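# Move the coaster can onto the turntable's orange spot

## Task

Pick up the can sitting on the coaster and place it upright on the orange spot of the turntable. The cans already standing on the turntable must stay where they are.

## Robot and tools

Robot: two six-joint arms, left_arm and right_arm, each ending in a parallel gripper. The left gripper's fingers can fold. A part held only in the outer quarter of the pads, near the fingertips, gets the normal squeeze. A part held deeper can be pulled toward the palm and held loosely, not at all, or too hard. Pushing the fingertips straight into a surface folds them with little force and can spoil the next grip. The right gripper's fingers are rigid. Joint limits: elbow -2.792 to 2.792 rad (0 is straight); all other joints -6.283 to 6.283 rad.

Frames: the scene frame has its origin at table-top height, midway between the nominal bases. +z is up, +x points out over the table, and left_arm is on the +y side. Image left and right do not follow the arm names. Real base poses in the scene frame: left_arm (-0.084, +0.455, 0) with quat_wxyz (+1.000, 0, 0, +0.011); right_arm (-0.082, -0.590, 0) with quat_wxyz (+1.000, 0, 0, +0.013). Every hand pose, velocity and target is given in that arm's own base frame. Fixed cameras and the table use the scene frame. On each gripper, the fingers point along its +z axis and open and close along its y axis. end_effector_position is the point between the pads when they are closed. Fingertips extend about 33 mm past that point when the gap is 40 mm or less, and about 9 mm when fully open. Reported poses can be off by a few centimetres, more at long reach.

A row is 20 numbers, left arm first and then right: x, y, z (metres), qw, qx, qy, qz, gripper position, force_limit, speed. Position and quaternion are an absolute pose for that gripper in its own arm's base frame. The three gripper numbers each lie in [-1, 1]. All 20 are required even when one arm is idle. To keep an arm idle, repeat its last reported pose and its last gripper numbers (a 0 counts as a command). Keep the quaternion fixed to hold orientation.

execute_actions(actions, cameras): actions is a list of actions. Each action is up to 15 rows, one per 1/30 s; a short action repeats its final row. Any target more than 0.6 m from the gripper's current position, along that gripper's axes, gets the action refused. At each step the controller limits the commanded pose to 70 mm and 16 degrees from the measured pose. The result's Hand target line shows where each arm is actually headed, so send the remainder next time. Up to 4 steps may be Kept back and still run after the result; plan from the last row's pose. An empty actions list returns all cameras and the full state.

move(target, speed, blend, stop_force, zero, blocking, cameras): target is one 20-number row or a list of up to 15 rows (same gripper numbers in each). Grippers travel in straight lines, with no obstacle avoidance, for at most 10 s. speed: m/s, 0.002 to 2, default 0.25, one value or one per target. blend: corner rounding in metres; 0 stops at each target. stop_force: 10 to 80 N, ends an arm's path when it feels that much push along its travel; use only with slow motion, never while the gripper turns, and omit it when backing away from a contact. zero: whether to re-zero the force reading first (default true). blocking=false returns after 0.5 s and cannot go with stop_force. The result adds a move: line such as done, off_target, moving, held or fault; limits=paced means clipping, limits=held means steps were withheld. Avoid paths near an arm's own base.

wait(seconds 0 to 10, cameras) lets time pass. stop(cameras) brakes a running move. zoom_image(camera, region=[x0,y0,x1,y1]) enlarges part of the latest image, at most 504 by 504 pixels. finished_scene(scene) ends the scene (1 or 2) permanently.

Gripper: position +1 is fully open (140 mm), about -0.8 brings the pads together, -1 closes until blocked. force_limit sets grip strength (about 14 N at -1 up to 58 N at +1 when closing slowly); faster closing squeezes harder. speed sets finger speed, roughly 30 mm/s at -1 to 250 mm/s at +1. Both start at +1. object_status: 0 moving, 1 blocked while opening, 2 blocked while closing (a grip), 3 reached the command or pads met. Confirm a grip by reading 2. position_measured is in counts: 3 open, 75 about 100 mm, 139 about 60 mm, 200 about 20 mm, 230 pads together. To grip harder, raise force_limit and nudge position (-1 to -0.98). To soften a grip, open first and close again slowly.

Result lines: joint positions, Joint torques, External joint torques, Flange force (gripper axes, includes held weight, has error, no reading near singular poses), velocities (omitted when joints read within noise), Wrist depth (7x7 grid of distances in mm per wrist camera, - for none), Tool commands, MOTOR HOT warnings.

Cameras: cam_high, cam_low, cam_left_wrist, cam_right_wrist, all 896x504.

Avoid: contact torque at load limits (waist and shoulder 312, elbow 147, wrist joints 41.4 N m) or 144 N of outside force, either of which halts the arm for 10 s. Avoid the arms touching each other, pressing a target past a firm contact, dropping or releasing a moving can, knocking over turntable cans, and anything falling off the table. Long holding or stretched poses overheat motors and lock the arm for 30 s or more. Objects may sometimes be nudged by an outside push.

Each tool is called after "Request:" by a JSON object that holds its "api" and its "payload".

## Session

Request:
{"api": "execute_actions", "payload": {"actions": []}}

Scene clock: 0.00 s.
left_arm: end_effector_position=(+0.8042, -0.2298, +0.1628) position_measured=3 object_status=3 end_effector_quat_wxyz=(+0.275, +0.884, -0.155, +0.346) | right_arm: end_effector_position=(+0.2900, -0.0506, +0.3436) position_measured=3 object_status=3 end_effector_quat_wxyz=(-0.483, +0.311, +0.702, +0.422)
Joint positions: left_arm=[-0.106 0.346 1.949 -1.444 0.569 3] | right_arm=[-0.744 0.196 2.07 0.481 2.195 -1.502]
Joint velocities: within noise
Joint torques (N m): no reading
External joint torques (N m): no reading
Flange force (N): no reading
Wrist depth (mm): cam_left_wrist=[1287 1445 1605 1912 2364 2766 - / 1198 1333 1486 1745 2097 2322 749 / 1116 1256 1398 1503 437 506 615 / 1066 128 304 339 388 141 424 / - 110 282 315 354 375 96 / - 239 266 291 325 347 97 / - 228 248 272 303 317 275] | cam_right_wrist=[- - 273 255 1299 1143 2519 / 301 341 318 282 1187 1143 976 / 270 310 322 327 - 1050 908 / 275 127 333 356 - 129 840 / - 117 367 436 713 129 90 / - 403 478 564 573 585 96 / - 392 421 479 509 497 -]
Hand target: left_arm +0.8042, -0.2298, +0.1628; +0.275, +0.884, -0.155, +0.346 | right_arm +0.2900, -0.0506, +0.3436; -0.483, +0.311, +0.702, +0.422
Tool commands: left_gripper/position=+1.0 left_gripper/force_limit=+1.0 left_gripper/speed=+1.0 right_gripper/position=+1.0 right_gripper/force_limit=+1.0 right_gripper/speed=+1.0

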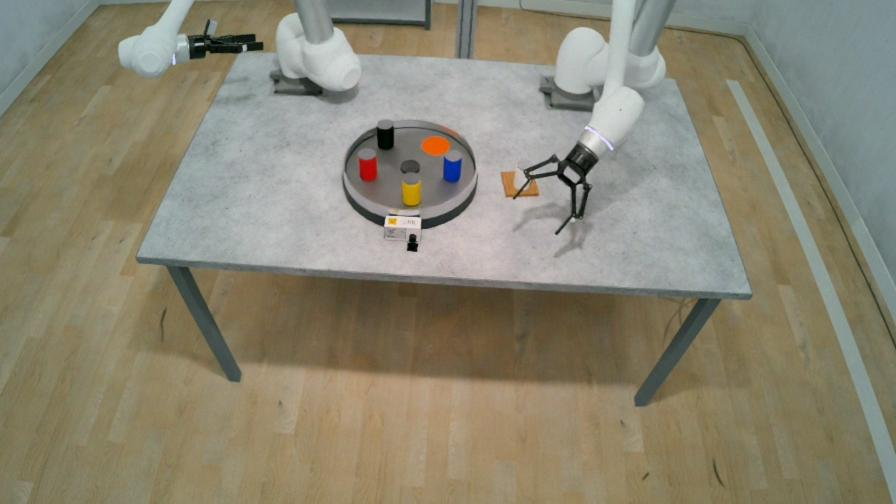

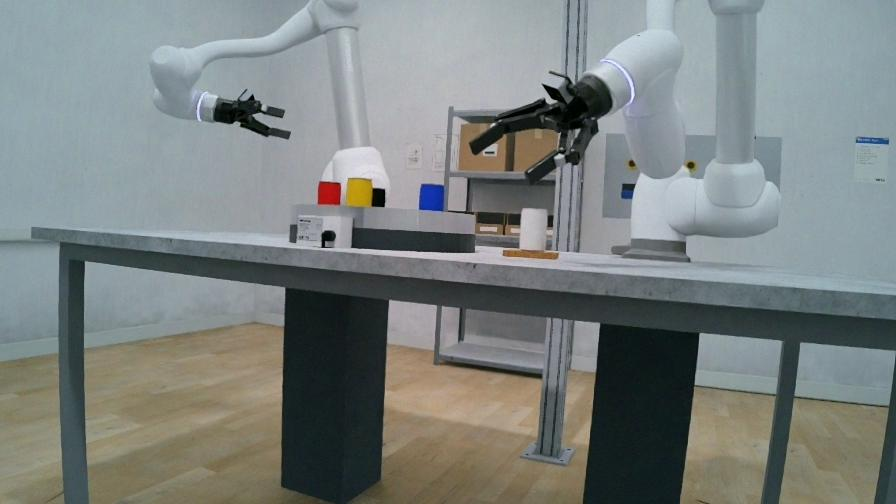

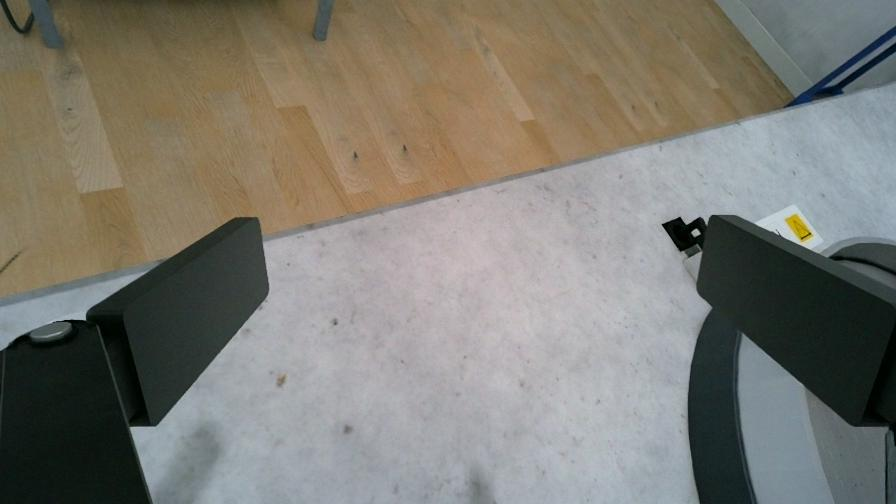

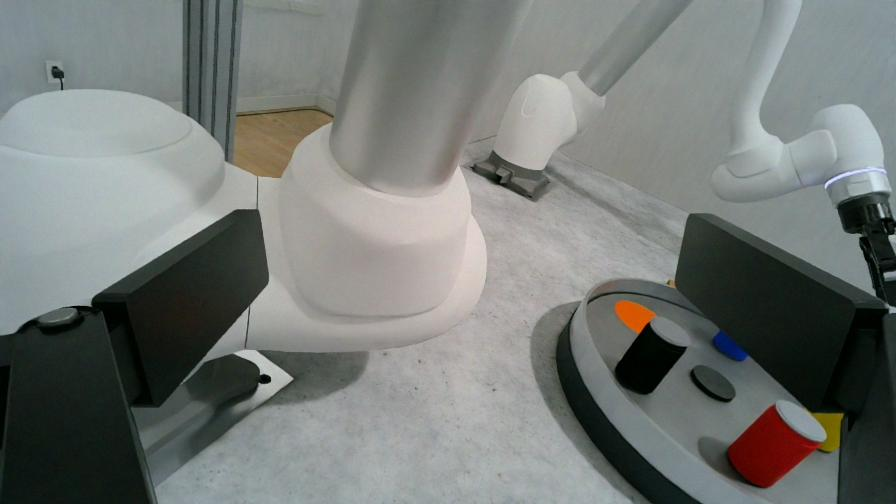

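Request:
{"api": "move", "payload": {"target": [0.488,-0.266,0.33,0,0.924,-0.383,0,1,1,1,0.29,-0.0506,0.3436,-0.483,0.311,0.702,0.422,1,1,1], "speed": 0.35, "cameras": ["all"]}}

Scene clock: 3.30 s.
left_arm: end_effector_position=(+0.4880, -0.2660, +0.3300) position_measured=3 object_status=3 end_effector_quat_wxyz=(+0.000, +0.924, -0.383, +0.000) | right_arm: end_effector_position=(+0.2900, -0.0506, +0.3436) position_measured=3 object_status=3 end_effector_quat_wxyz=(-0.483, +0.311, +0.702, +0.422)
Joint positions: left_arm=[-0.561 0.011 1.758 0 1.373 1.796] | right_arm=[-0.744 0.196 2.07 0.481 2.196 -1.503]
Joint torques (N m): left_arm=[-0.12 -42.13 -41.15 4.29 -0.43 0.1] | right_arm=[-0.84 -52.22 -32.8 4.03 2.49 0.25]
External joint torques (N m): left_arm=[0.24 -0.7 -0.42 -0.03 0.38 -0.1] | right_arm=[0.92 0.53 1.41 -0.28 0.03 -0.24]
Flange force (N): left_arm=[-0.5 -0.1 -1.5] | right_arm=[-1.7 -0.7 2.3]
Wrist depth (mm): cam_left_wrist=[428 426 422 424 375 375 372 / 447 445 441 435 441 444 443 / 472 467 469 462 466 469 468 / 494 129 492 493 497 141 479 / - 110 523 525 519 516 96 / - 545 557 553 549 553 95 / - 592 588 594 590 590 570] | cam_right_wrist=[2444 1143 281 255 3010 - 673 / 298 1170 319 283 1240 3630 701 / 268 310 323 339 1364 2974 2519 / 274 127 333 367 921 129 108 / - 117 365 407 667 138 89 / - 403 504 543 560 543 96 / - 391 424 476 525 498 -]
Hand target: left_arm +0.4880, -0.2660, +0.3300; +0.000, +0.924, -0.383, +0.000 | right_arm +0.2900, -0.0506, +0.3436; -0.483, +0.311, +0.702, +0.422
Off the commanded pose: left_arm 0.000 m, 0 deg | right_arm 0.000 m, 0 deg.
move: done

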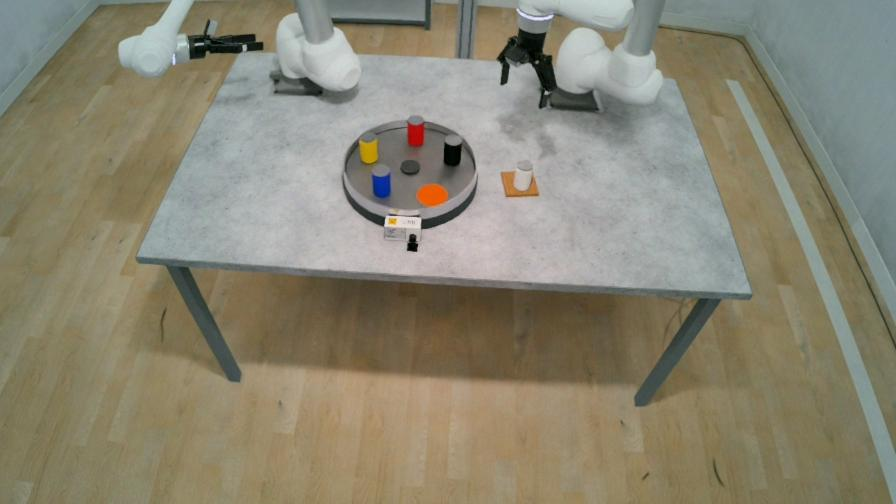

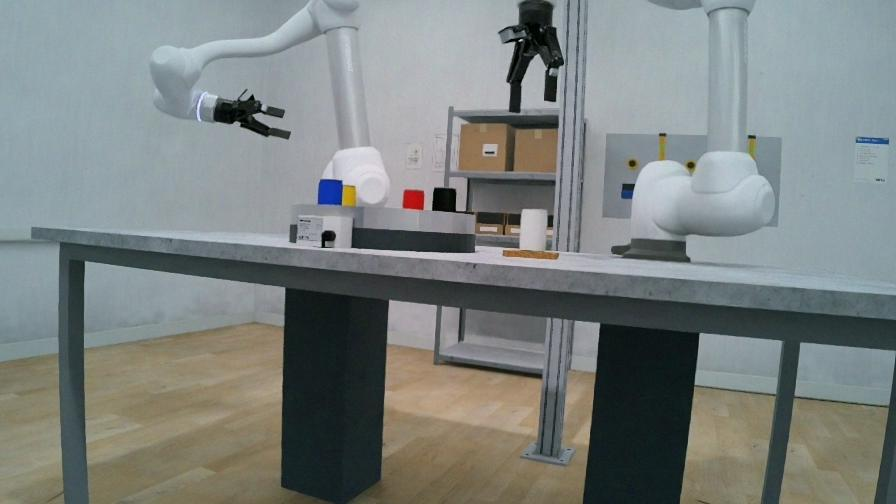

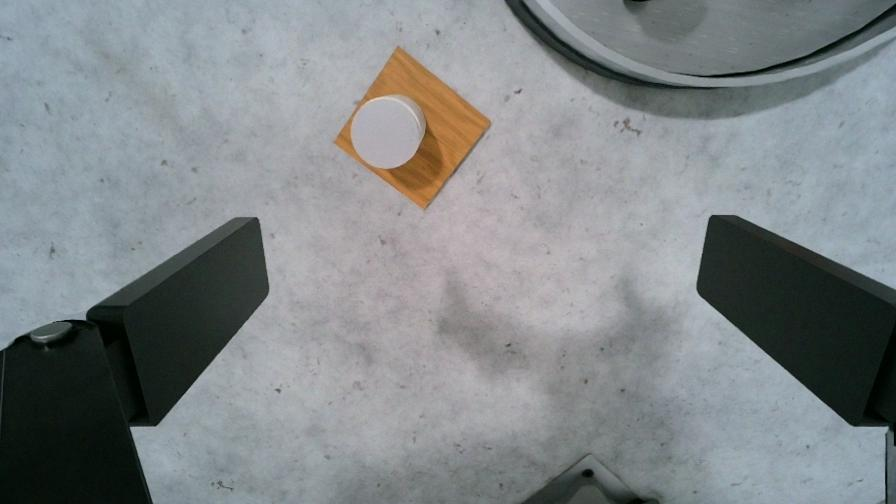

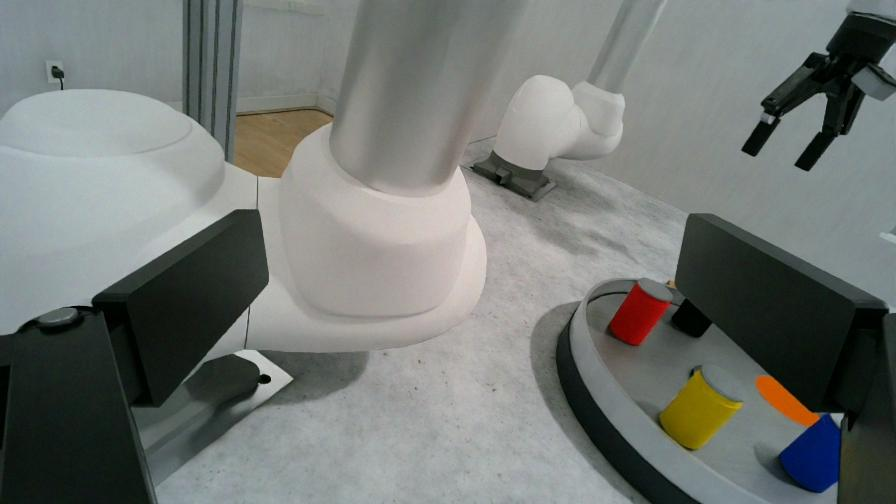

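Request:
{"api": "move", "payload": {"target": [0.541,-0.240,0.22,0,0.924,-0.383,0,1,1,1,0.29,-0.0506,0.3436,-0.483,0.311,0.702,0.422,1,1,1], "cameras": ["cam_high","cam_left_wrist"]}}

Request:
{"api": "wait", "payload": {"seconds": 0.5, "cameras": ["cam_high"]}}

Request:
{"api": "wait", "payload": {"seconds": 1, "cameras": ["cam_high"]}}

Scene clock: 5.03 s.
left_arm: end_effector_position=(+0.5410, -0.2400, +0.2200) position_measured=3 object_status=3 end_effector_quat_wxyz=(+0.000, +0.924, -0.383, +0.000) | right_arm: end_effector_position=(+0.2900, -0.0506, +0.3436) position_measured=3 object_status=3 end_effector_quat_wxyz=(-0.483, +0.311, +0.702, +0.422)
Joint positions: left_arm=[-0.476 0.121 1.845 0 1.175 1.881] | right_arm=[-0.744 0.196 2.07 0.481 2.196 -1.503]
Joint torques (N m): left_arm=[0.43 -49.96 -38.15 4.01 -0.36 0.08] | right_arm=[-0.65 -52.58 -32.97 4.03 2.48 0.29]
External joint torques (N m): left_arm=[-0.43 -1.7 -0.91 -0.02 0.31 -0.08] | right_arm=[0.54 1.21 1.84 -0.31 0.03 -0.28]
Flange force (N): left_arm=[-0.6 1.2 -2.8] | right_arm=[-2.7 -1.7 2.1]
Wrist depth (mm): cam_left_wrist=[325 325 324 325 323 272 274 / 341 340 340 335 339 338 285 / 360 358 357 261 353 355 358 / 379 128 378 377 376 141 367 / - 110 398 400 399 395 96 / - 419 425 423 420 422 96 / - 454 451 454 450 448 438] | cam_right_wrist=[- 949 286 254 1461 - 799 / 292 1170 319 282 1240 - 724 / 268 310 321 327 1286 3047 796 / 274 127 334 356 1320 129 111 / - 117 365 413 650 138 90 / - 403 497 541 555 586 96 / - 394 429 473 516 496 -]
Hand target: left_arm +0.5410, -0.2400, +0.2200; +0.000, +0.924, -0.383, +0.000 | right_arm +0.2900, -0.0506, +0.3436; -0.483, +0.311, +0.702, +0.422
Off the commanded pose: left_arm 0.000 m, 0 deg | right_arm 0.000 m, 0 deg.
move: done
Images, in order (width x height): cam_high 896x504, cam_left_wrist 896x504.

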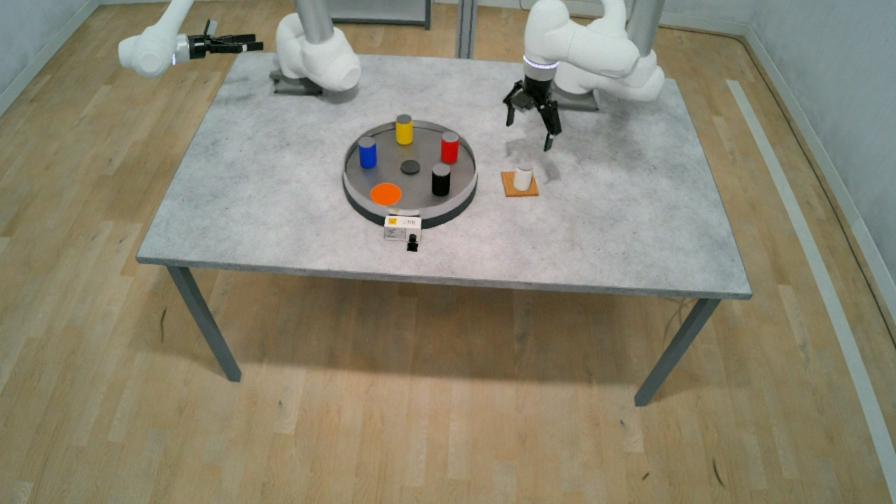

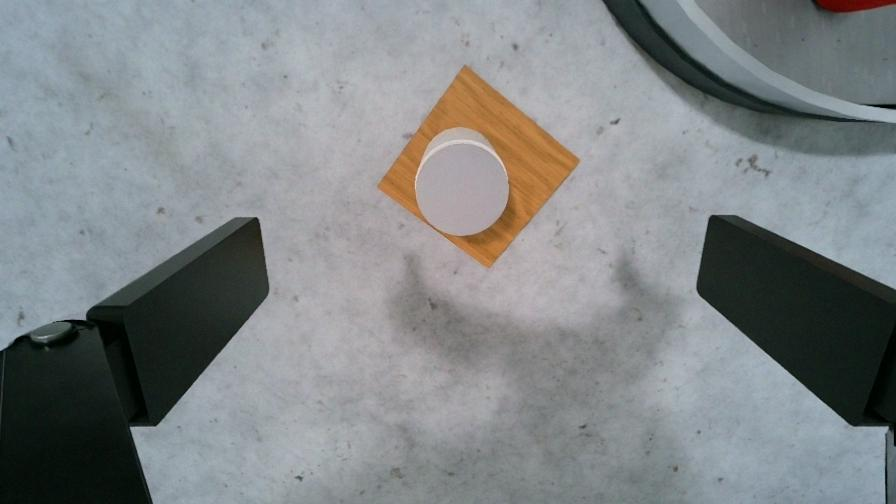

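Scene clock: 5.53 s.
left_arm: end_effector_position=(+0.5410, -0.2400, +0.2200) position_measured=3 object_status=3 end_effector_quat_wxyz=(+0.000, +0.924, -0.383, +0.000) | right_arm: end_effector_position=(+0.2900, -0.0506, +0.3436) position_measured=3 object_status=3 end_effector_quat_wxyz=(-0.483, +0.311, +0.702, +0.422)
Joint positions: left_arm=[-0.476 0.121 1.845 0 1.175 1.881] | right_arm=[-0.744 0.196 2.07 0.481 2.196 -1.503]
Joint torques (N m): left_arm=[-0.15 -50.84 -38.53 3.95 -0.23 0.11] | right_arm=[-0.7 -52.57 -32.85 4.02 2.49 0.29]
External joint torques (N m): left_arm=[0.1 -0.75 -0.55 0.04 0.18 -0.11] | right_arm=[1.05 0.42 1.64 -0.29 0.03 -0.27]
Flange force (N): left_arm=[-0.1 0.1 -1.5] | right_arm=[-1.6 -0.8 2.9]
Wrist depth (mm): cam_left_wrist=[325 325 325 323 324 271 274 / 342 342 340 333 339 339 284 / 360 358 357 262 353 355 355 / 379 128 376 376 376 141 367 / - 111 399 397 399 396 96 / - 419 424 422 423 421 96 / - 455 450 451 449 448 438] | cam_right_wrist=[- 1073 3577 254 1187 - 676 / 291 335 342 286 1240 - 705 / 268 311 323 326 1210 - 860 / 274 127 335 355 - 129 108 / - 117 361 420 673 138 89 / - 402 511 557 569 535 96 / - 394 430 470 520 500 -]
Hand target: left_arm +0.5410, -0.2400, +0.2200; +0.000, +0.924, -0.383, +0.000 | right_arm +0.2900, -0.0506, +0.3436; -0.483, +0.311, +0.702, +0.422
Tool commands: left_gripper/position=+1.0 left_gripper/force_limit=+1.0 left_gripper/speed=+1.0 right_gripper/position=+1.0 right_gripper/force_limit=+1.0 right_gripper/speed=+1.0
Off the commanded pose: left_arm 0.000 m, 0 deg | right_arm 0.000 m, 0 deg.
wait: 0.50 s; at rest by 0.17 s
Images, in order (width x height): cam_high 896x504.

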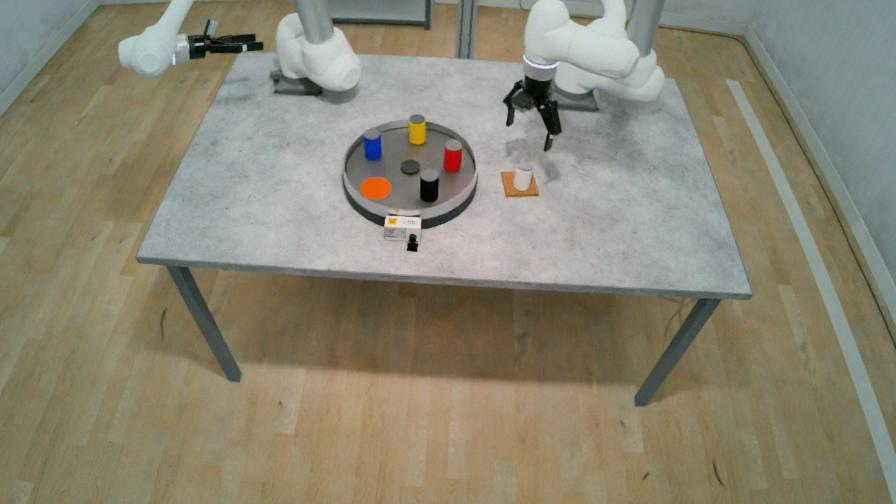

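Scene clock: 6.53 s.
left_arm: end_effector_position=(+0.5410, -0.2400, +0.2200) position_measured=3 object_status=3 end_effector_quat_wxyz=(+0.000, +0.924, -0.383, +0.000) | right_arm: end_effector_position=(+0.2900, -0.0506, +0.3436) position_measured=3 object_status=3 end_effector_quat_wxyz=(-0.483, +0.311, +0.702, +0.422)
Joint positions: left_arm=[-0.476 0.121 1.845 0 1.175 1.881] | right_arm=[-0.744 0.196 2.07 0.481 2.196 -1.503]
Joint torques (N m): left_arm=[0.79 -50.95 -38.61 3.98 -0.29 0.09] | right_arm=[-0.67 -52.49 -32.98 4.02 2.45 0.27]
External joint torques (N m): left_arm=[-0.74 -0.52 -0.46 0.01 0.24 -0.09] | right_arm=[0.63 0.98 1.77 -0.29 0.06 -0.26]
Flange force (N): left_arm=[0.5 1.3 -1.3] | right_arm=[-2.3 -1.5 2.3]
Wrist depth (mm): cam_left_wrist=[326 325 326 324 323 272 275 / 342 339 339 334 340 338 284 / 359 357 357 261 351 354 357 / 378 128 378 374 376 141 367 / - 110 399 398 400 398 96 / - 418 423 424 422 422 96 / - 453 452 448 448 448 436] | cam_right_wrist=[- - 280 254 1210 2626 680 / 291 1164 319 283 1259 3010 718 / 267 310 323 333 1419 1714 860 / 274 127 333 356 1210 129 107 / - 117 362 413 701 129 89 / - 415 492 547 570 596 96 / - 380 434 472 513 491 -]
Hand target: left_arm +0.5410, -0.2400, +0.2200; +0.000, +0.924, -0.383, +0.000 | right_arm +0.2900, -0.0506, +0.3436; -0.483, +0.311, +0.702, +0.422
Tool commands: left_gripper/position=+1.0 left_gripper/force_limit=+1.0 left_gripper/speed=+1.0 right_gripper/position=+1.0 right_gripper/force_limit=+1.0 right_gripper/speed=+1.0
Off the commanded pose: left_arm 0.000 m, 0 deg | right_arm 0.000 m, 0 deg.
wait: 1.00 s; at rest by 0.17 s
Images, in order (width x height): cam_high 896x504.

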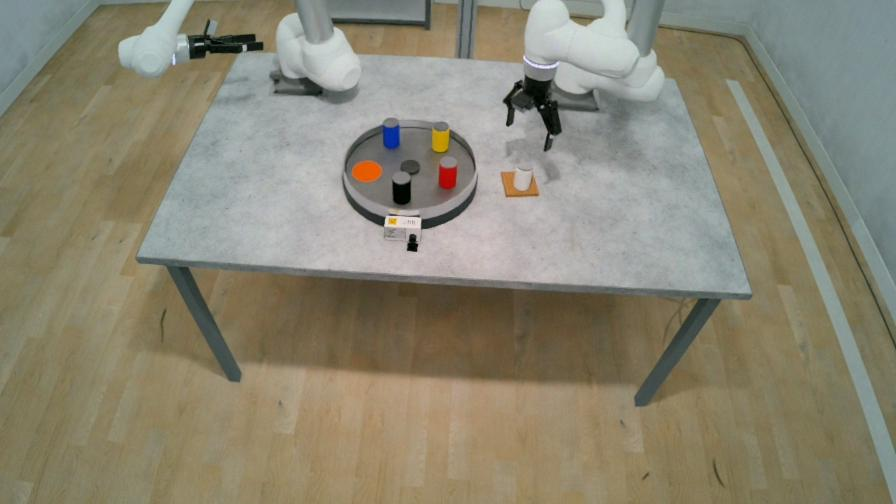

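Request:
{"api": "zoom_image", "payload": {"camera": "cam_high", "region": [330, 110, 490, 260]}}

Request:
{"api": "execute_actions", "payload": {"actions": [], "cameras": ["cam_low"]}}

Request:
{"api": "zoom_image", "payload": {"camera": "cam_low", "region": [280, 160, 580, 270]}}

Scaled by 3.150 from the camera's 896x504 image, which has a finer 1280x720 frame.

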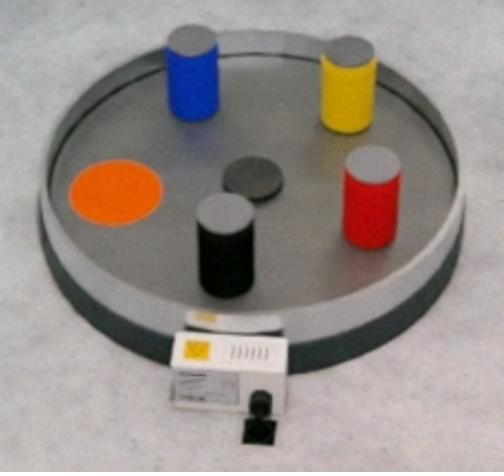

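Scene clock: 6.73 s.
left_arm: end_effector_position=(+0.5410, -0.2400, +0.2200) position_measured=3 object_status=3 end_effector_quat_wxyz=(+0.000, +0.924, -0.383, +0.000) | right_arm: end_effector_position=(+0.2900, -0.0506, +0.3436) position_measured=3 object_status=3 end_effector_quat_wxyz=(-0.483, +0.311, +0.702, +0.422)
Joint positions: left_arm=[-0.476 0.121 1.845 0 1.175 1.881] | right_arm=[-0.744 0.196 2.07 0.481 2.196 -1.503]
Joint velocities: within noise
Joint torques (N m): left_arm=[0.34 -50.58 -38.71 4.03 -0.31 0.07] | right_arm=[-0.52 -52.5 -32.85 4.01 2.46 0.27]
External joint torques (N m): left_arm=[-0.26 -1.36 -0.44 -0.03 0.26 -0.07] | right_arm=[0.49 0.98 1.57 -0.26 0.05 -0.26]
Flange force (N): left_arm=[-1.0 1.0 -1.9] | right_arm=[-2.2 -1.5 1.8]
Wrist depth (mm): cam_left_wrist=[325 325 324 325 323 272 275 / 342 342 341 333 339 338 285 / 359 358 357 261 353 355 355 / 376 129 377 376 377 141 366 / - 111 404 399 397 395 96 / - 417 423 424 422 421 96 / - 450 449 451 449 448 437] | cam_right_wrist=[2420 1092 3630 254 2974 2837 828 / 292 1164 3526 286 1266 - 726 / 269 298 321 338 1371 1751 769 / 273 127 332 370 1073 129 107 / - 117 366 418 682 129 89 / - 404 495 553 575 606 96 / - 396 429 470 511 500 -]
Hand target: left_arm +0.5410, -0.2400, +0.2200; +0.000, +0.924, -0.383, +0.000 | right_arm +0.2900, -0.0506, +0.3436; -0.483, +0.311, +0.702, +0.422
Tool commands: left_gripper/position=+1.0 left_gripper/force_limit=+1.0 left_gripper/speed=+1.0 right_gripper/position=+1.0 right_gripper/force_limit=+1.0 right_gripper/speed=+1.0
Off the commanded pose: left_arm 0.000 m, 0 deg | right_arm 0.000 m, 0 deg.
Images, in order (width x height): cam_low 896x504.

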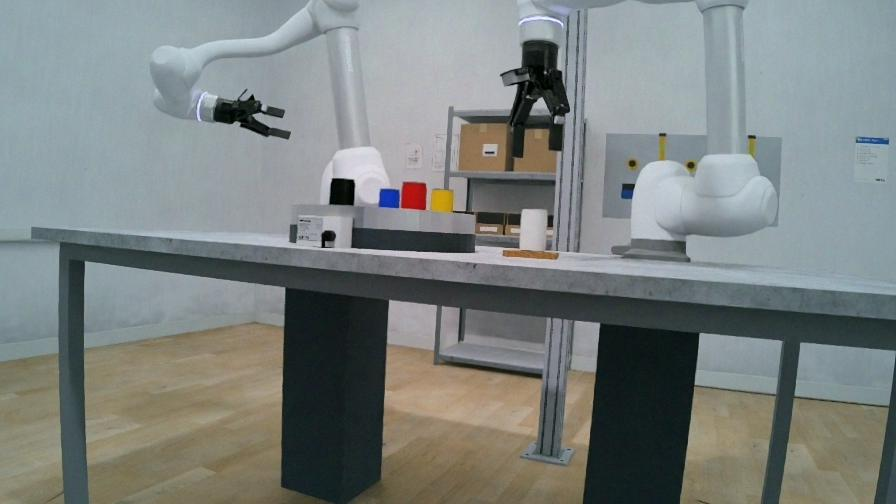

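Scaled by 1.680 from the camera's 896x504 image, which has a finer 1280x720 frame.

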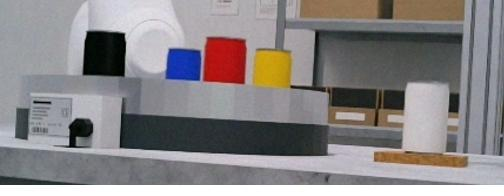

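Request:
{"api": "move", "payload": {"target": [0.541,-0.236,0.095,0,0.924,-0.383,0,1,1,1,0.29,-0.0506,0.3436,-0.483,0.311,0.702,0.422,1,1,1]}}

Request:
{"api": "move", "payload": {"target": [0.541,-0.236,0.095,0,0.924,-0.383,0,-1,-0.1,-1,0.29,-0.0506,0.3436,-0.483,0.311,0.702,0.422,1,1,1], "cameras": ["cam_left_wrist","cam_low"]}}

Scene clock: 8.07 s.
left_arm: end_effector_position=(+0.5410, -0.2360, +0.0951) position_measured=3 object_status=3 end_effector_quat_wxyz=(+0.000, +0.924, -0.383, +0.000) | right_arm: end_effector_position=(+0.2900, -0.0506, +0.3436) position_measured=3 object_status=3 end_effector_quat_wxyz=(-0.483, +0.311, +0.702, +0.422)
Joint positions: left_arm=[-0.47 0.224 1.977 0 0.94 1.887] | right_arm=[-0.744 0.196 2.07 0.481 2.196 -1.503]
Joint torques (N m): left_arm=[0.75 -56.2 -33.64 3.4 -0.39 0.03] | right_arm=[-0.76 -52.34 -32.88 4.03 2.45 0.3]
External joint torques (N m): left_arm=[-0.82 -0.97 -0.55 0.09 0.33 -0.03] | right_arm=[0.8 0.91 1.8 -0.31 0.05 -0.29]
Flange force (N): left_arm=[0.3 1.5 -2.1] | right_arm=[-2.3 -1.3 2.5]
Wrist depth (mm): cam_left_wrist=[211 210 210 209 209 209 184 / 221 220 221 212 215 219 219 / 232 233 231 169 219 231 230 / 245 140 244 137 226 151 237 / - 110 259 145 257 257 97 / - 271 275 274 273 273 96 / - 291 291 291 291 290 285] | cam_right_wrist=[- - 282 254 1192 1092 2146 / 291 1159 320 283 1210 - 711 / 269 310 322 327 1292 - 789 / 274 127 333 356 - 129 113 / - 117 366 407 699 138 90 / - 405 483 555 574 605 96 / - 403 429 - 509 493 -]
Hand target: left_arm +0.5410, -0.2360, +0.0950; +0.000, +0.924, -0.383, +0.000 | right_arm +0.2900, -0.0506, +0.3436; -0.483, +0.311, +0.702, +0.422
Off the commanded pose: left_arm 0.000 m, 0 deg | right_arm 0.000 m, 0 deg.
move: done

Scene clock: 11.47 s.
left_arm: end_effector_position=(+0.5410, -0.2360, +0.0950) position_measured=152 object_status=0 end_effector_quat_wxyz=(+0.000, +0.924, -0.383, +0.000) | right_arm: end_effector_position=(+0.2900, -0.0506, +0.3436) position_measured=3 object_status=3 end_effector_quat_wxyz=(-0.483, +0.311, +0.702, +0.422)
Joint positions: left_arm=[-0.47 0.224 1.977 0 0.94 1.887] | right_arm=[-0.744 0.196 2.07 0.481 2.196 -1.503]
Joint torques (N m): left_arm=[0.11 -50.39 -29.43 3.52 -0.56 0.09] | right_arm=[-0.82 -52.39 -32.84 4.05 2.47 0.28]
External joint torques (N m): left_arm=[-0.26 -6.86 -4.82 -0.03 0.5 -0.09] | right_arm=[0.87 1.15 1.69 -0.33 0.04 -0.26]
Flange force (N): left_arm=[-0.4 0.8 -12.2] | right_arm=[-2.7 -1.1 2.1]
Wrist depth (mm): cam_left_wrist=[210 211 210 210 209 209 184 / 220 220 221 212 216 219 219 / 232 232 231 173 218 230 230 / 245 245 239 137 137 240 242 / 259 85 93 145 142 92 88 / - 72 - 273 273 - 71 / - - - 291 292 - 68] | cam_right_wrist=[- 2939 281 254 1029 2683 2373 / 291 340 316 282 1216 - 713 / 269 311 323 328 1364 - 781 / 274 127 334 357 1050 129 857 / - 117 365 407 636 138 90 / - 405 493 561 579 539 96 / - 377 435 471 512 493 -]
Hand target: left_arm +0.5410, -0.2360, +0.0950; +0.000, +0.924, -0.383, +0.000 | right_arm +0.2900, -0.0506, +0.3436; -0.483, +0.311, +0.702, +0.422
Off the commanded pose: left_arm 0.000 m, 0 deg | right_arm 0.000 m, 0 deg.
move: done
Images, in order (width x height): cam_low 896x504, cam_left_wrist 896x504.

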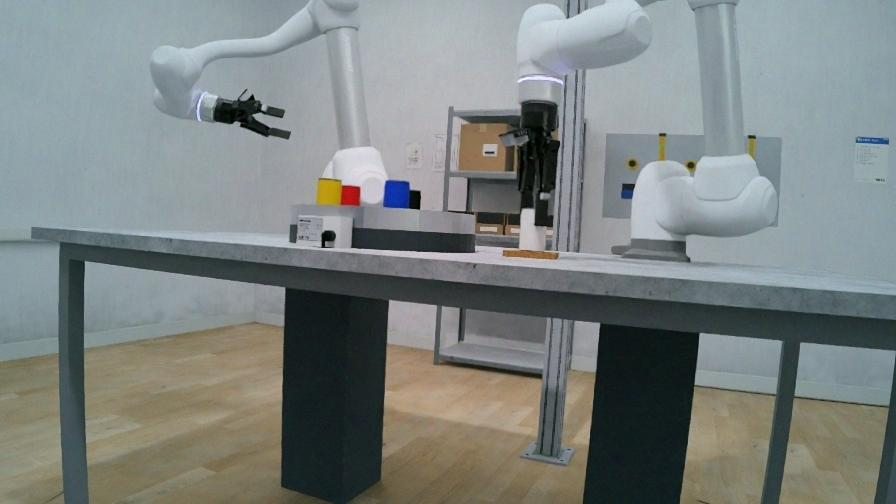

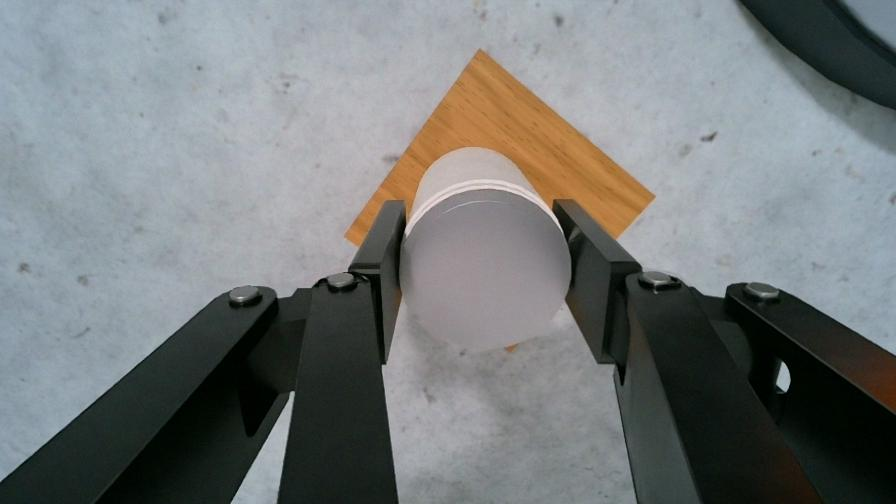

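Request:
{"api": "wait", "payload": {"seconds": 0.8}}

Request:
{"api": "move", "payload": {"target": [0.541,-0.236,0.25,0,0.924,-0.383,0,-1,-0.1,-1,0.29,-0.0506,0.3436,-0.483,0.311,0.702,0.422,1,1,1], "cameras": ["all"]}}

Request:
{"api": "wait", "payload": {"seconds": 1, "cameras": ["cam_high"]}}

Request:
{"api": "wait", "payload": {"seconds": 1, "cameras": ["cam_high"]}}

Request:
{"api": "wait", "payload": {"seconds": 1, "cameras": ["cam_high"]}}

Request:
{"api": "wait", "payload": {"seconds": 4, "cameras": ["cam_high"]}}

Scene clock: 12.47 s.
left_arm: end_effector_position=(+0.5410, -0.2360, +0.0950) position_measured=152 object_status=2 end_effector_quat_wxyz=(+0.000, +0.924, -0.383, +0.000) | right_arm: end_effector_position=(+0.2900, -0.0506, +0.3436) position_measured=3 object_status=3 end_effector_quat_wxyz=(-0.483, +0.311, +0.702, +0.422)
Joint positions: left_arm=[-0.47 0.224 1.977 0 0.94 1.887] | right_arm=[-0.744 0.196 2.07 0.481 2.196 -1.503]
Joint torques (N m): left_arm=[0.33 -50.78 -29.5 3.48 -0.55 0.13] | right_arm=[-0.79 -52.42 -32.92 4.07 2.49 0.29]
External joint torques (N m): left_arm=[-0.29 -6.53 -4.73 0.02 0.5 -0.13] | right_arm=[1.06 0.86 1.79 -0.35 0.01 -0.28]
Flange force (N): left_arm=[-0.1 0.8 -11.8] | right_arm=[-2.4 -1.0 2.7]
Wrist depth (mm): cam_left_wrist=[210 211 210 209 209 209 185 / 221 220 220 212 215 219 219 / 232 232 231 173 219 230 229 / 245 244 239 137 137 240 242 / 260 85 93 145 142 92 88 / - 72 - 274 273 - 71 / - - - 291 291 - 68] | cam_right_wrist=[- 1008 274 254 3428 - 840 / 299 1159 319 284 1216 - 711 / 269 310 323 326 1419 - 786 / 274 127 334 354 1092 129 107 / - 117 367 424 682 138 90 / - 401 496 569 595 598 96 / - 389 431 471 509 498 -]
Hand target: left_arm +0.5410, -0.2360, +0.0950; +0.000, +0.924, -0.383, +0.000 | right_arm +0.2900, -0.0506, +0.3436; -0.483, +0.311, +0.702, +0.422
Tool commands: left_gripper/position=-1.0 left_gripper/force_limit=-0.1 left_gripper/speed=-1.0 right_gripper/position=+1.0 right_gripper/force_limit=+1.0 right_gripper/speed=+1.0
Off the commanded pose: left_arm 0.000 m, 0 deg | right_arm 0.000 m, 0 deg.
wait: 0.80 s; at rest from the start

Scene clock: 13.47 s.
left_arm: end_effector_position=(+0.5410, -0.2360, +0.2500) position_measured=152 object_status=2 end_effector_quat_wxyz=(+0.000, +0.924, -0.383, +0.000) | right_arm: end_effector_position=(+0.2900, -0.0506, +0.3436) position_measured=3 object_status=3 end_effector_quat_wxyz=(-0.483, +0.311, +0.702, +0.422)
Joint positions: left_arm=[-0.47 0.101 1.811 0 1.23 1.887] | right_arm=[-0.744 0.196 2.07 0.481 2.196 -1.503]
Joint torques (N m): left_arm=[0.5 -50.53 -40.03 4.14 -0.29 0.01] | right_arm=[-0.75 -52.41 -32.87 4.04 2.45 0.29]
External joint torques (N m): left_arm=[-0.4 -0.18 0.02 -0.05 0.24 -0.01] | right_arm=[0.88 0.96 1.73 -0.31 0.06 -0.28]
Flange force (N): left_arm=[0.0 0.8 -0.5] | right_arm=[-2.4 -1.1 2.4]
Wrist depth (mm): cam_left_wrist=[353 352 350 351 350 299 301 / 370 370 371 362 364 367 313 / 390 388 388 166 381 385 387 / 410 410 401 138 137 406 407 / 429 85 93 145 142 92 88 / - 72 - 459 459 - 71 / - - - 491 487 - 68] | cam_right_wrist=[2146 1127 275 255 1334 - - / 298 341 343 290 1234 - 746 / 269 310 322 325 1533 - 826 / 274 127 333 356 - 129 106 / - 117 362 414 662 138 89 / - 414 - 524 574 540 96 / - 397 435 473 523 500 -]
Hand target: left_arm +0.5410, -0.2360, +0.2500; +0.000, +0.924, -0.383, +0.000 | right_arm +0.2900, -0.0506, +0.3436; -0.483, +0.311, +0.702, +0.422
Off the commanded pose: left_arm 0.000 m, 0 deg | right_arm 0.000 m, 0 deg.
move: done

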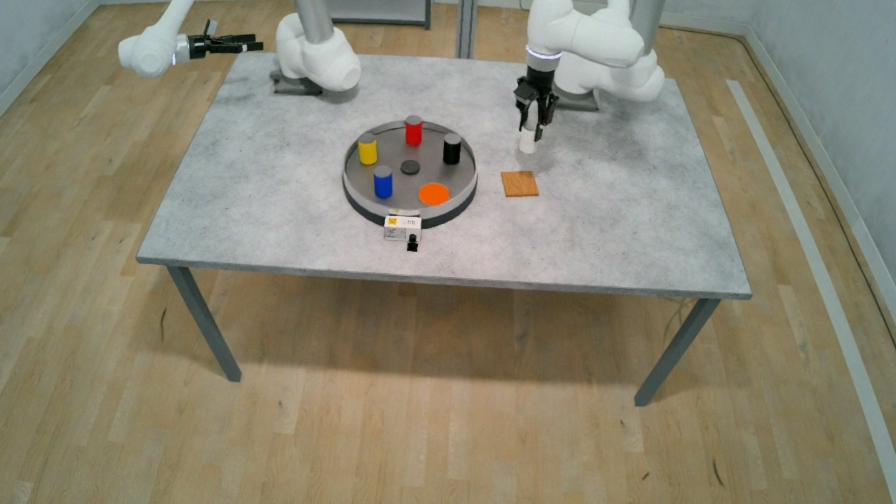

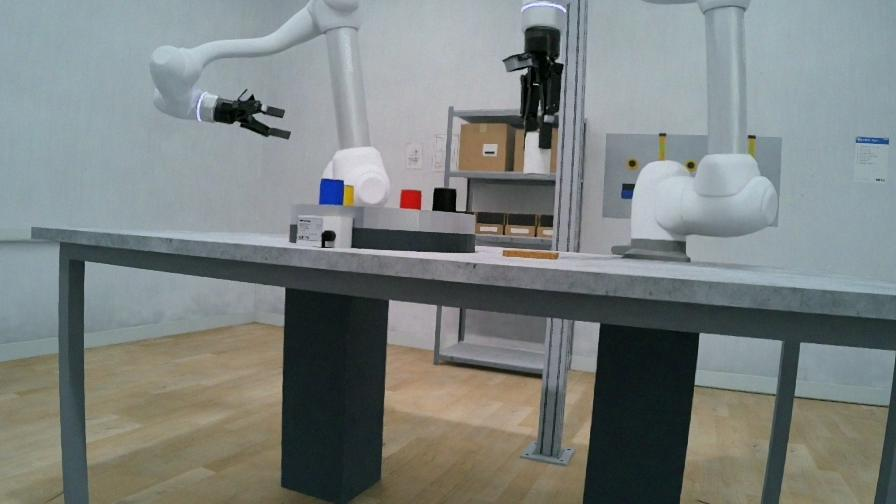

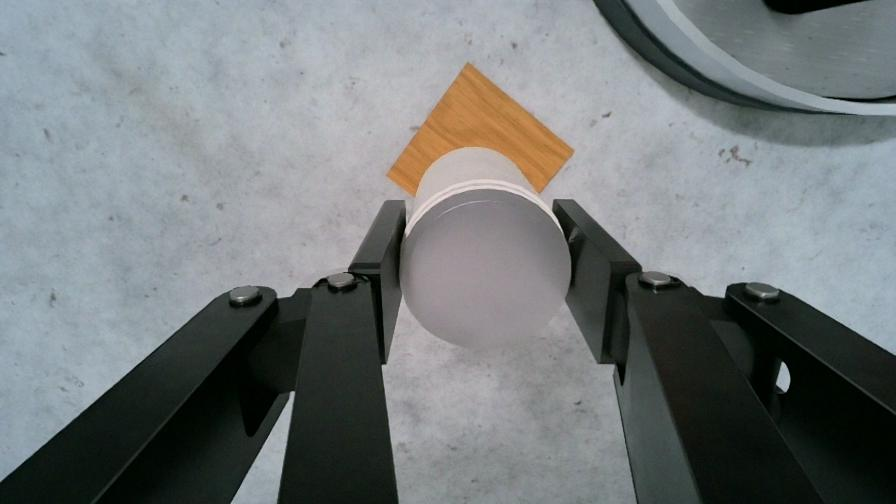

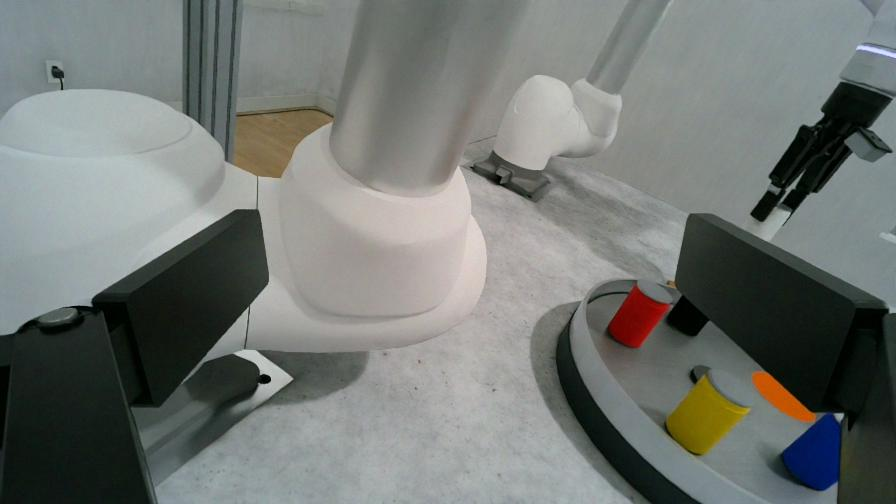

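Scene clock: 14.47 s.
left_arm: end_effector_position=(+0.5410, -0.2360, +0.2500) position_measured=152 object_status=2 end_effector_quat_wxyz=(+0.000, +0.924, -0.383, +0.000) | right_arm: end_effector_position=(+0.2900, -0.0506, +0.3436) position_measured=3 object_status=3 end_effector_quat_wxyz=(-0.483, +0.311, +0.702, +0.422)
Joint positions: left_arm=[-0.47 0.101 1.811 0 1.23 1.887] | right_arm=[-0.744 0.196 2.07 0.481 2.196 -1.503]
Joint torques (N m): left_arm=[-0.3 -50.47 -40.48 4.03 -0.33 0.17] | right_arm=[-0.66 -52.4 -32.84 4.01 2.5 0.27]
External joint torques (N m): left_arm=[0.29 0.01 0.54 0.06 0.28 -0.17] | right_arm=[0.63 0.79 1.64 -0.28 0.01 -0.26]
Flange force (N): left_arm=[-0.9 0.1 0.2] | right_arm=[-2.1 -1.4 2.3]
Wrist depth (mm): cam_left_wrist=[355 352 351 351 350 298 302 / 370 368 368 362 365 367 312 / 388 390 388 166 382 387 384 / 413 412 401 137 137 406 406 / 430 85 93 145 137 92 88 / - 72 - 460 457 - 71 / - - - 490 490 - 68] | cam_right_wrist=[- - 280 255 3206 2397 - / 292 1198 317 284 1222 - 750 / 268 310 323 344 1371 - 842 / 274 127 333 364 - 129 2351 / - 117 366 413 697 129 90 / - 403 498 532 570 595 96 / - 398 434 472 512 502 -]
Hand target: left_arm +0.5410, -0.2360, +0.2500; +0.000, +0.924, -0.383, +0.000 | right_arm +0.2900, -0.0506, +0.3436; -0.483, +0.311, +0.702, +0.422
Tool commands: left_gripper/position=-1.0 left_gripper/force_limit=-0.1 left_gripper/speed=-1.0 right_gripper/position=+1.0 right_gripper/force_limit=+1.0 right_gripper/speed=+1.0
Off the commanded pose: left_arm 0.000 m, 0 deg | right_arm 0.000 m, 0 deg.
wait: 1.00 s; at rest by 0.17 s
Images, in order (width x height): cam_high 896x504.

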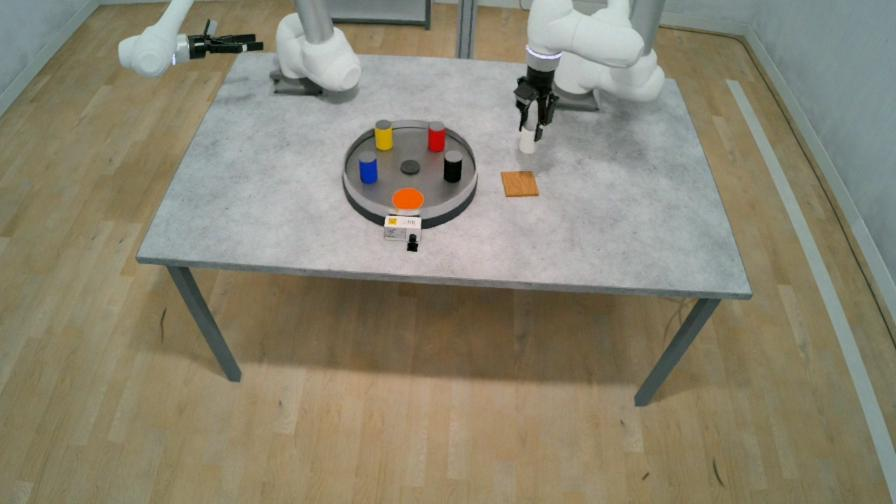

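Scene clock: 15.47 s.
left_arm: end_effector_position=(+0.5410, -0.2360, +0.2500) position_measured=152 object_status=2 end_effector_quat_wxyz=(+0.000, +0.924, -0.383, +0.000) | right_arm: end_effector_position=(+0.2900, -0.0506, +0.3436) position_measured=3 object_status=3 end_effector_quat_wxyz=(-0.483, +0.311, +0.702, +0.422)
Joint positions: left_arm=[-0.47 0.101 1.811 0 1.23 1.887] | right_arm=[-0.744 0.196 2.07 0.481 2.196 -1.503]
Joint torques (N m): left_arm=[0.5 -50.45 -40.22 4.11 -0.32 0.05] | right_arm=[-0.6 -52.34 -32.96 4.04 2.45 0.28]
External joint torques (N m): left_arm=[-0.4 -0.29 0.16 -0.01 0.27 -0.05] | right_arm=[0.56 0.98 1.64 -0.3 0.05 -0.27]
Flange force (N): left_arm=[-0.4 1.0 -0.5] | right_arm=[-2.3 -1.5 2.0]
Wrist depth (mm): cam_left_wrist=[353 352 351 351 350 298 302 / 373 370 369 361 363 367 315 / 389 388 388 166 383 386 386 / 411 410 399 137 137 406 404 / 429 85 93 145 142 92 88 / - 72 - 456 459 - 71 / - - - 491 487 - 68] | cam_right_wrist=[- - 280 255 1181 2571 2444 / 292 345 320 282 1222 - 741 / 268 310 321 326 1216 2904 828 / 273 127 334 356 - 129 106 / - 109 364 411 678 138 89 / - 405 495 553 573 561 96 / - 391 432 470 - 494 -]
Hand target: left_arm +0.5410, -0.2360, +0.2500; +0.000, +0.924, -0.383, +0.000 | right_arm +0.2900, -0.0506, +0.3436; -0.483, +0.311, +0.702, +0.422
Tool commands: left_gripper/position=-1.0 left_gripper/force_limit=-0.1 left_gripper/speed=-1.0 right_gripper/position=+1.0 right_gripper/force_limit=+1.0 right_gripper/speed=+1.0
Off the commanded pose: left_arm 0.000 m, 0 deg | right_arm 0.000 m, 0 deg.
wait: 1.00 s; at rest by 0.17 s
Images, in order (width x height): cam_high 896x504.

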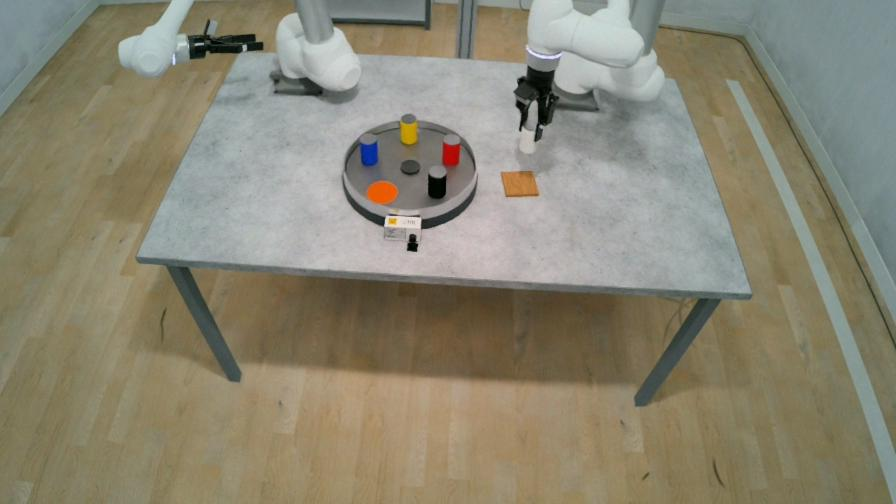

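Scene clock: 16.47 s.
left_arm: end_effector_position=(+0.5410, -0.2360, +0.2500) position_measured=152 object_status=2 end_effector_quat_wxyz=(+0.000, +0.924, -0.383, +0.000) | right_arm: end_effector_position=(+0.2900, -0.0506, +0.3436) position_measured=3 object_status=3 end_effector_quat_wxyz=(-0.483, +0.311, +0.702, +0.422)
Joint positions: left_arm=[-0.47 0.101 1.811 0 1.23 1.887] | right_arm=[-0.744 0.196 2.07 0.481 2.196 -1.503]
Joint torques (N m): left_arm=[-0.12 -49.93 -40.03 4.12 -0.35 0.01] | right_arm=[-0.53 -52.45 -32.81 4.05 2.48 0.26]
External joint torques (N m): left_arm=[0.03 -0.31 0.11 -0.04 0.3 -0.01] | right_arm=[0.51 1.29 1.73 -0.33 0.03 -0.24]
Flange force (N): left_arm=[-0.6 0.2 -0.6] | right_arm=[-2.8 -1.6 1.8]
Wrist depth (mm): cam_left_wrist=[352 353 352 350 351 298 302 / 371 369 368 362 364 368 313 / 390 389 389 166 382 386 386 / 412 408 399 138 137 406 408 / 430 85 93 145 142 92 88 / - 72 - 459 458 - 71 / - - - 490 490 - 68] | cam_right_wrist=[- - 278 254 1187 2571 669 / 294 1143 315 282 1266 2351 735 / 269 310 324 331 1387 - 857 / 273 127 333 368 914 129 108 / - 117 367 437 728 138 90 / - 402 493 556 579 584 96 / - 386 421 476 513 492 -]
Hand target: left_arm +0.5410, -0.2360, +0.2500; +0.000, +0.924, -0.383, +0.000 | right_arm +0.2900, -0.0506, +0.3436; -0.483, +0.311, +0.702, +0.422
Tool commands: left_gripper/position=-1.0 left_gripper/force_limit=-0.1 left_gripper/speed=-1.0 right_gripper/position=+1.0 right_gripper/force_limit=+1.0 right_gripper/speed=+1.0
Off the commanded pose: left_arm 0.000 m, 0 deg | right_arm 0.000 m, 0 deg.
wait: 1.00 s; at rest by 0.17 s
Images, in order (width x height): cam_high 896x504.

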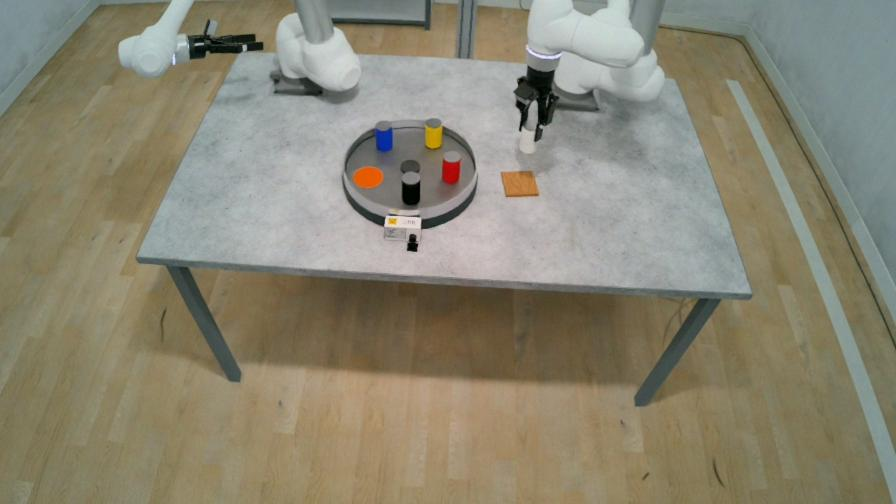

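Scene clock: 20.47 s.
left_arm: end_effector_position=(+0.5410, -0.2360, +0.2500) position_measured=152 object_status=2 end_effector_quat_wxyz=(+0.000, +0.924, -0.383, +0.000) | right_arm: end_effector_position=(+0.2900, -0.0506, +0.3436) position_measured=3 object_status=3 end_effector_quat_wxyz=(-0.483, +0.311, +0.702, +0.422)
Joint positions: left_arm=[-0.47 0.101 1.811 0 1.23 1.887] | right_arm=[-0.744 0.196 2.07 0.481 2.196 -1.503]
Joint torques (N m): left_arm=[0.46 -50.7 -40.45 4.06 -0.34 0.08] | right_arm=[-0.85 -52.28 -32.95 4.03 2.47 0.25]
External joint torques (N m): left_arm=[-0.47 0.27 0.47 0.03 0.28 -0.08] | right_arm=[0.92 0.76 1.64 -0.29 0.04 -0.24]
Flange force (N): left_arm=[0.0 1.0 0.2] | right_arm=[-2.1 -0.9 2.5]
Wrist depth (mm): cam_left_wrist=[352 353 351 350 350 299 301 / 371 369 368 362 365 368 314 / 389 389 388 166 383 385 386 / 411 409 398 138 137 408 406 / 433 85 93 145 142 92 88 / - 72 - 460 455 - 71 / - - - 487 487 - 68] | cam_right_wrist=[2373 - 3740 255 1164 2805 815 / 298 338 343 283 1240 3206 746 / 268 310 322 329 1452 - 840 / 274 127 334 355 - 129 2743 / - 117 367 420 684 129 89 / - 403 502 546 573 581 96 / - 394 435 478 523 492 -]
Hand target: left_arm +0.5410, -0.2360, +0.2500; +0.000, +0.924, -0.383, +0.000 | right_arm +0.2900, -0.0506, +0.3436; -0.483, +0.311, +0.702, +0.422
Tool commands: left_gripper/position=-1.0 left_gripper/force_limit=-0.1 left_gripper/speed=-1.0 right_gripper/position=+1.0 right_gripper/force_limit=+1.0 right_gripper/speed=+1.0
Off the commanded pose: left_arm 0.000 m, 0 deg | right_arm 0.000 m, 0 deg.
wait: 4.00 s; at rest by 0.17 s
Images, in order (width x height): cam_high 896x504.

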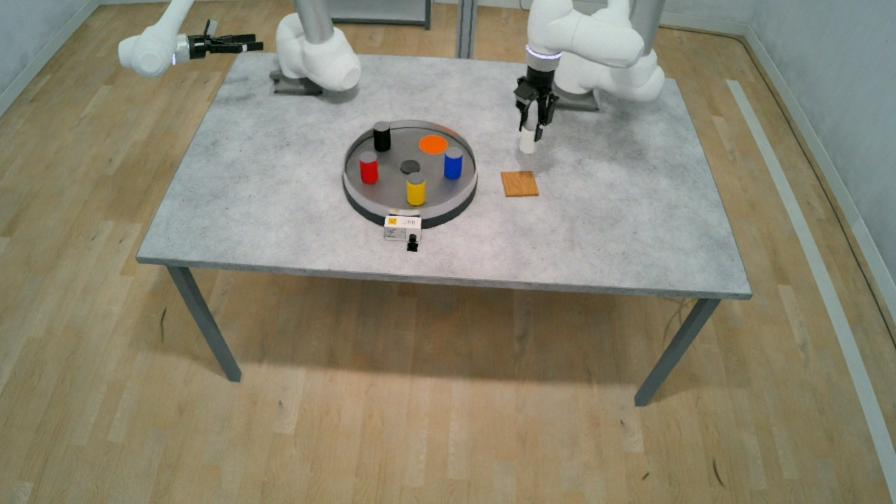

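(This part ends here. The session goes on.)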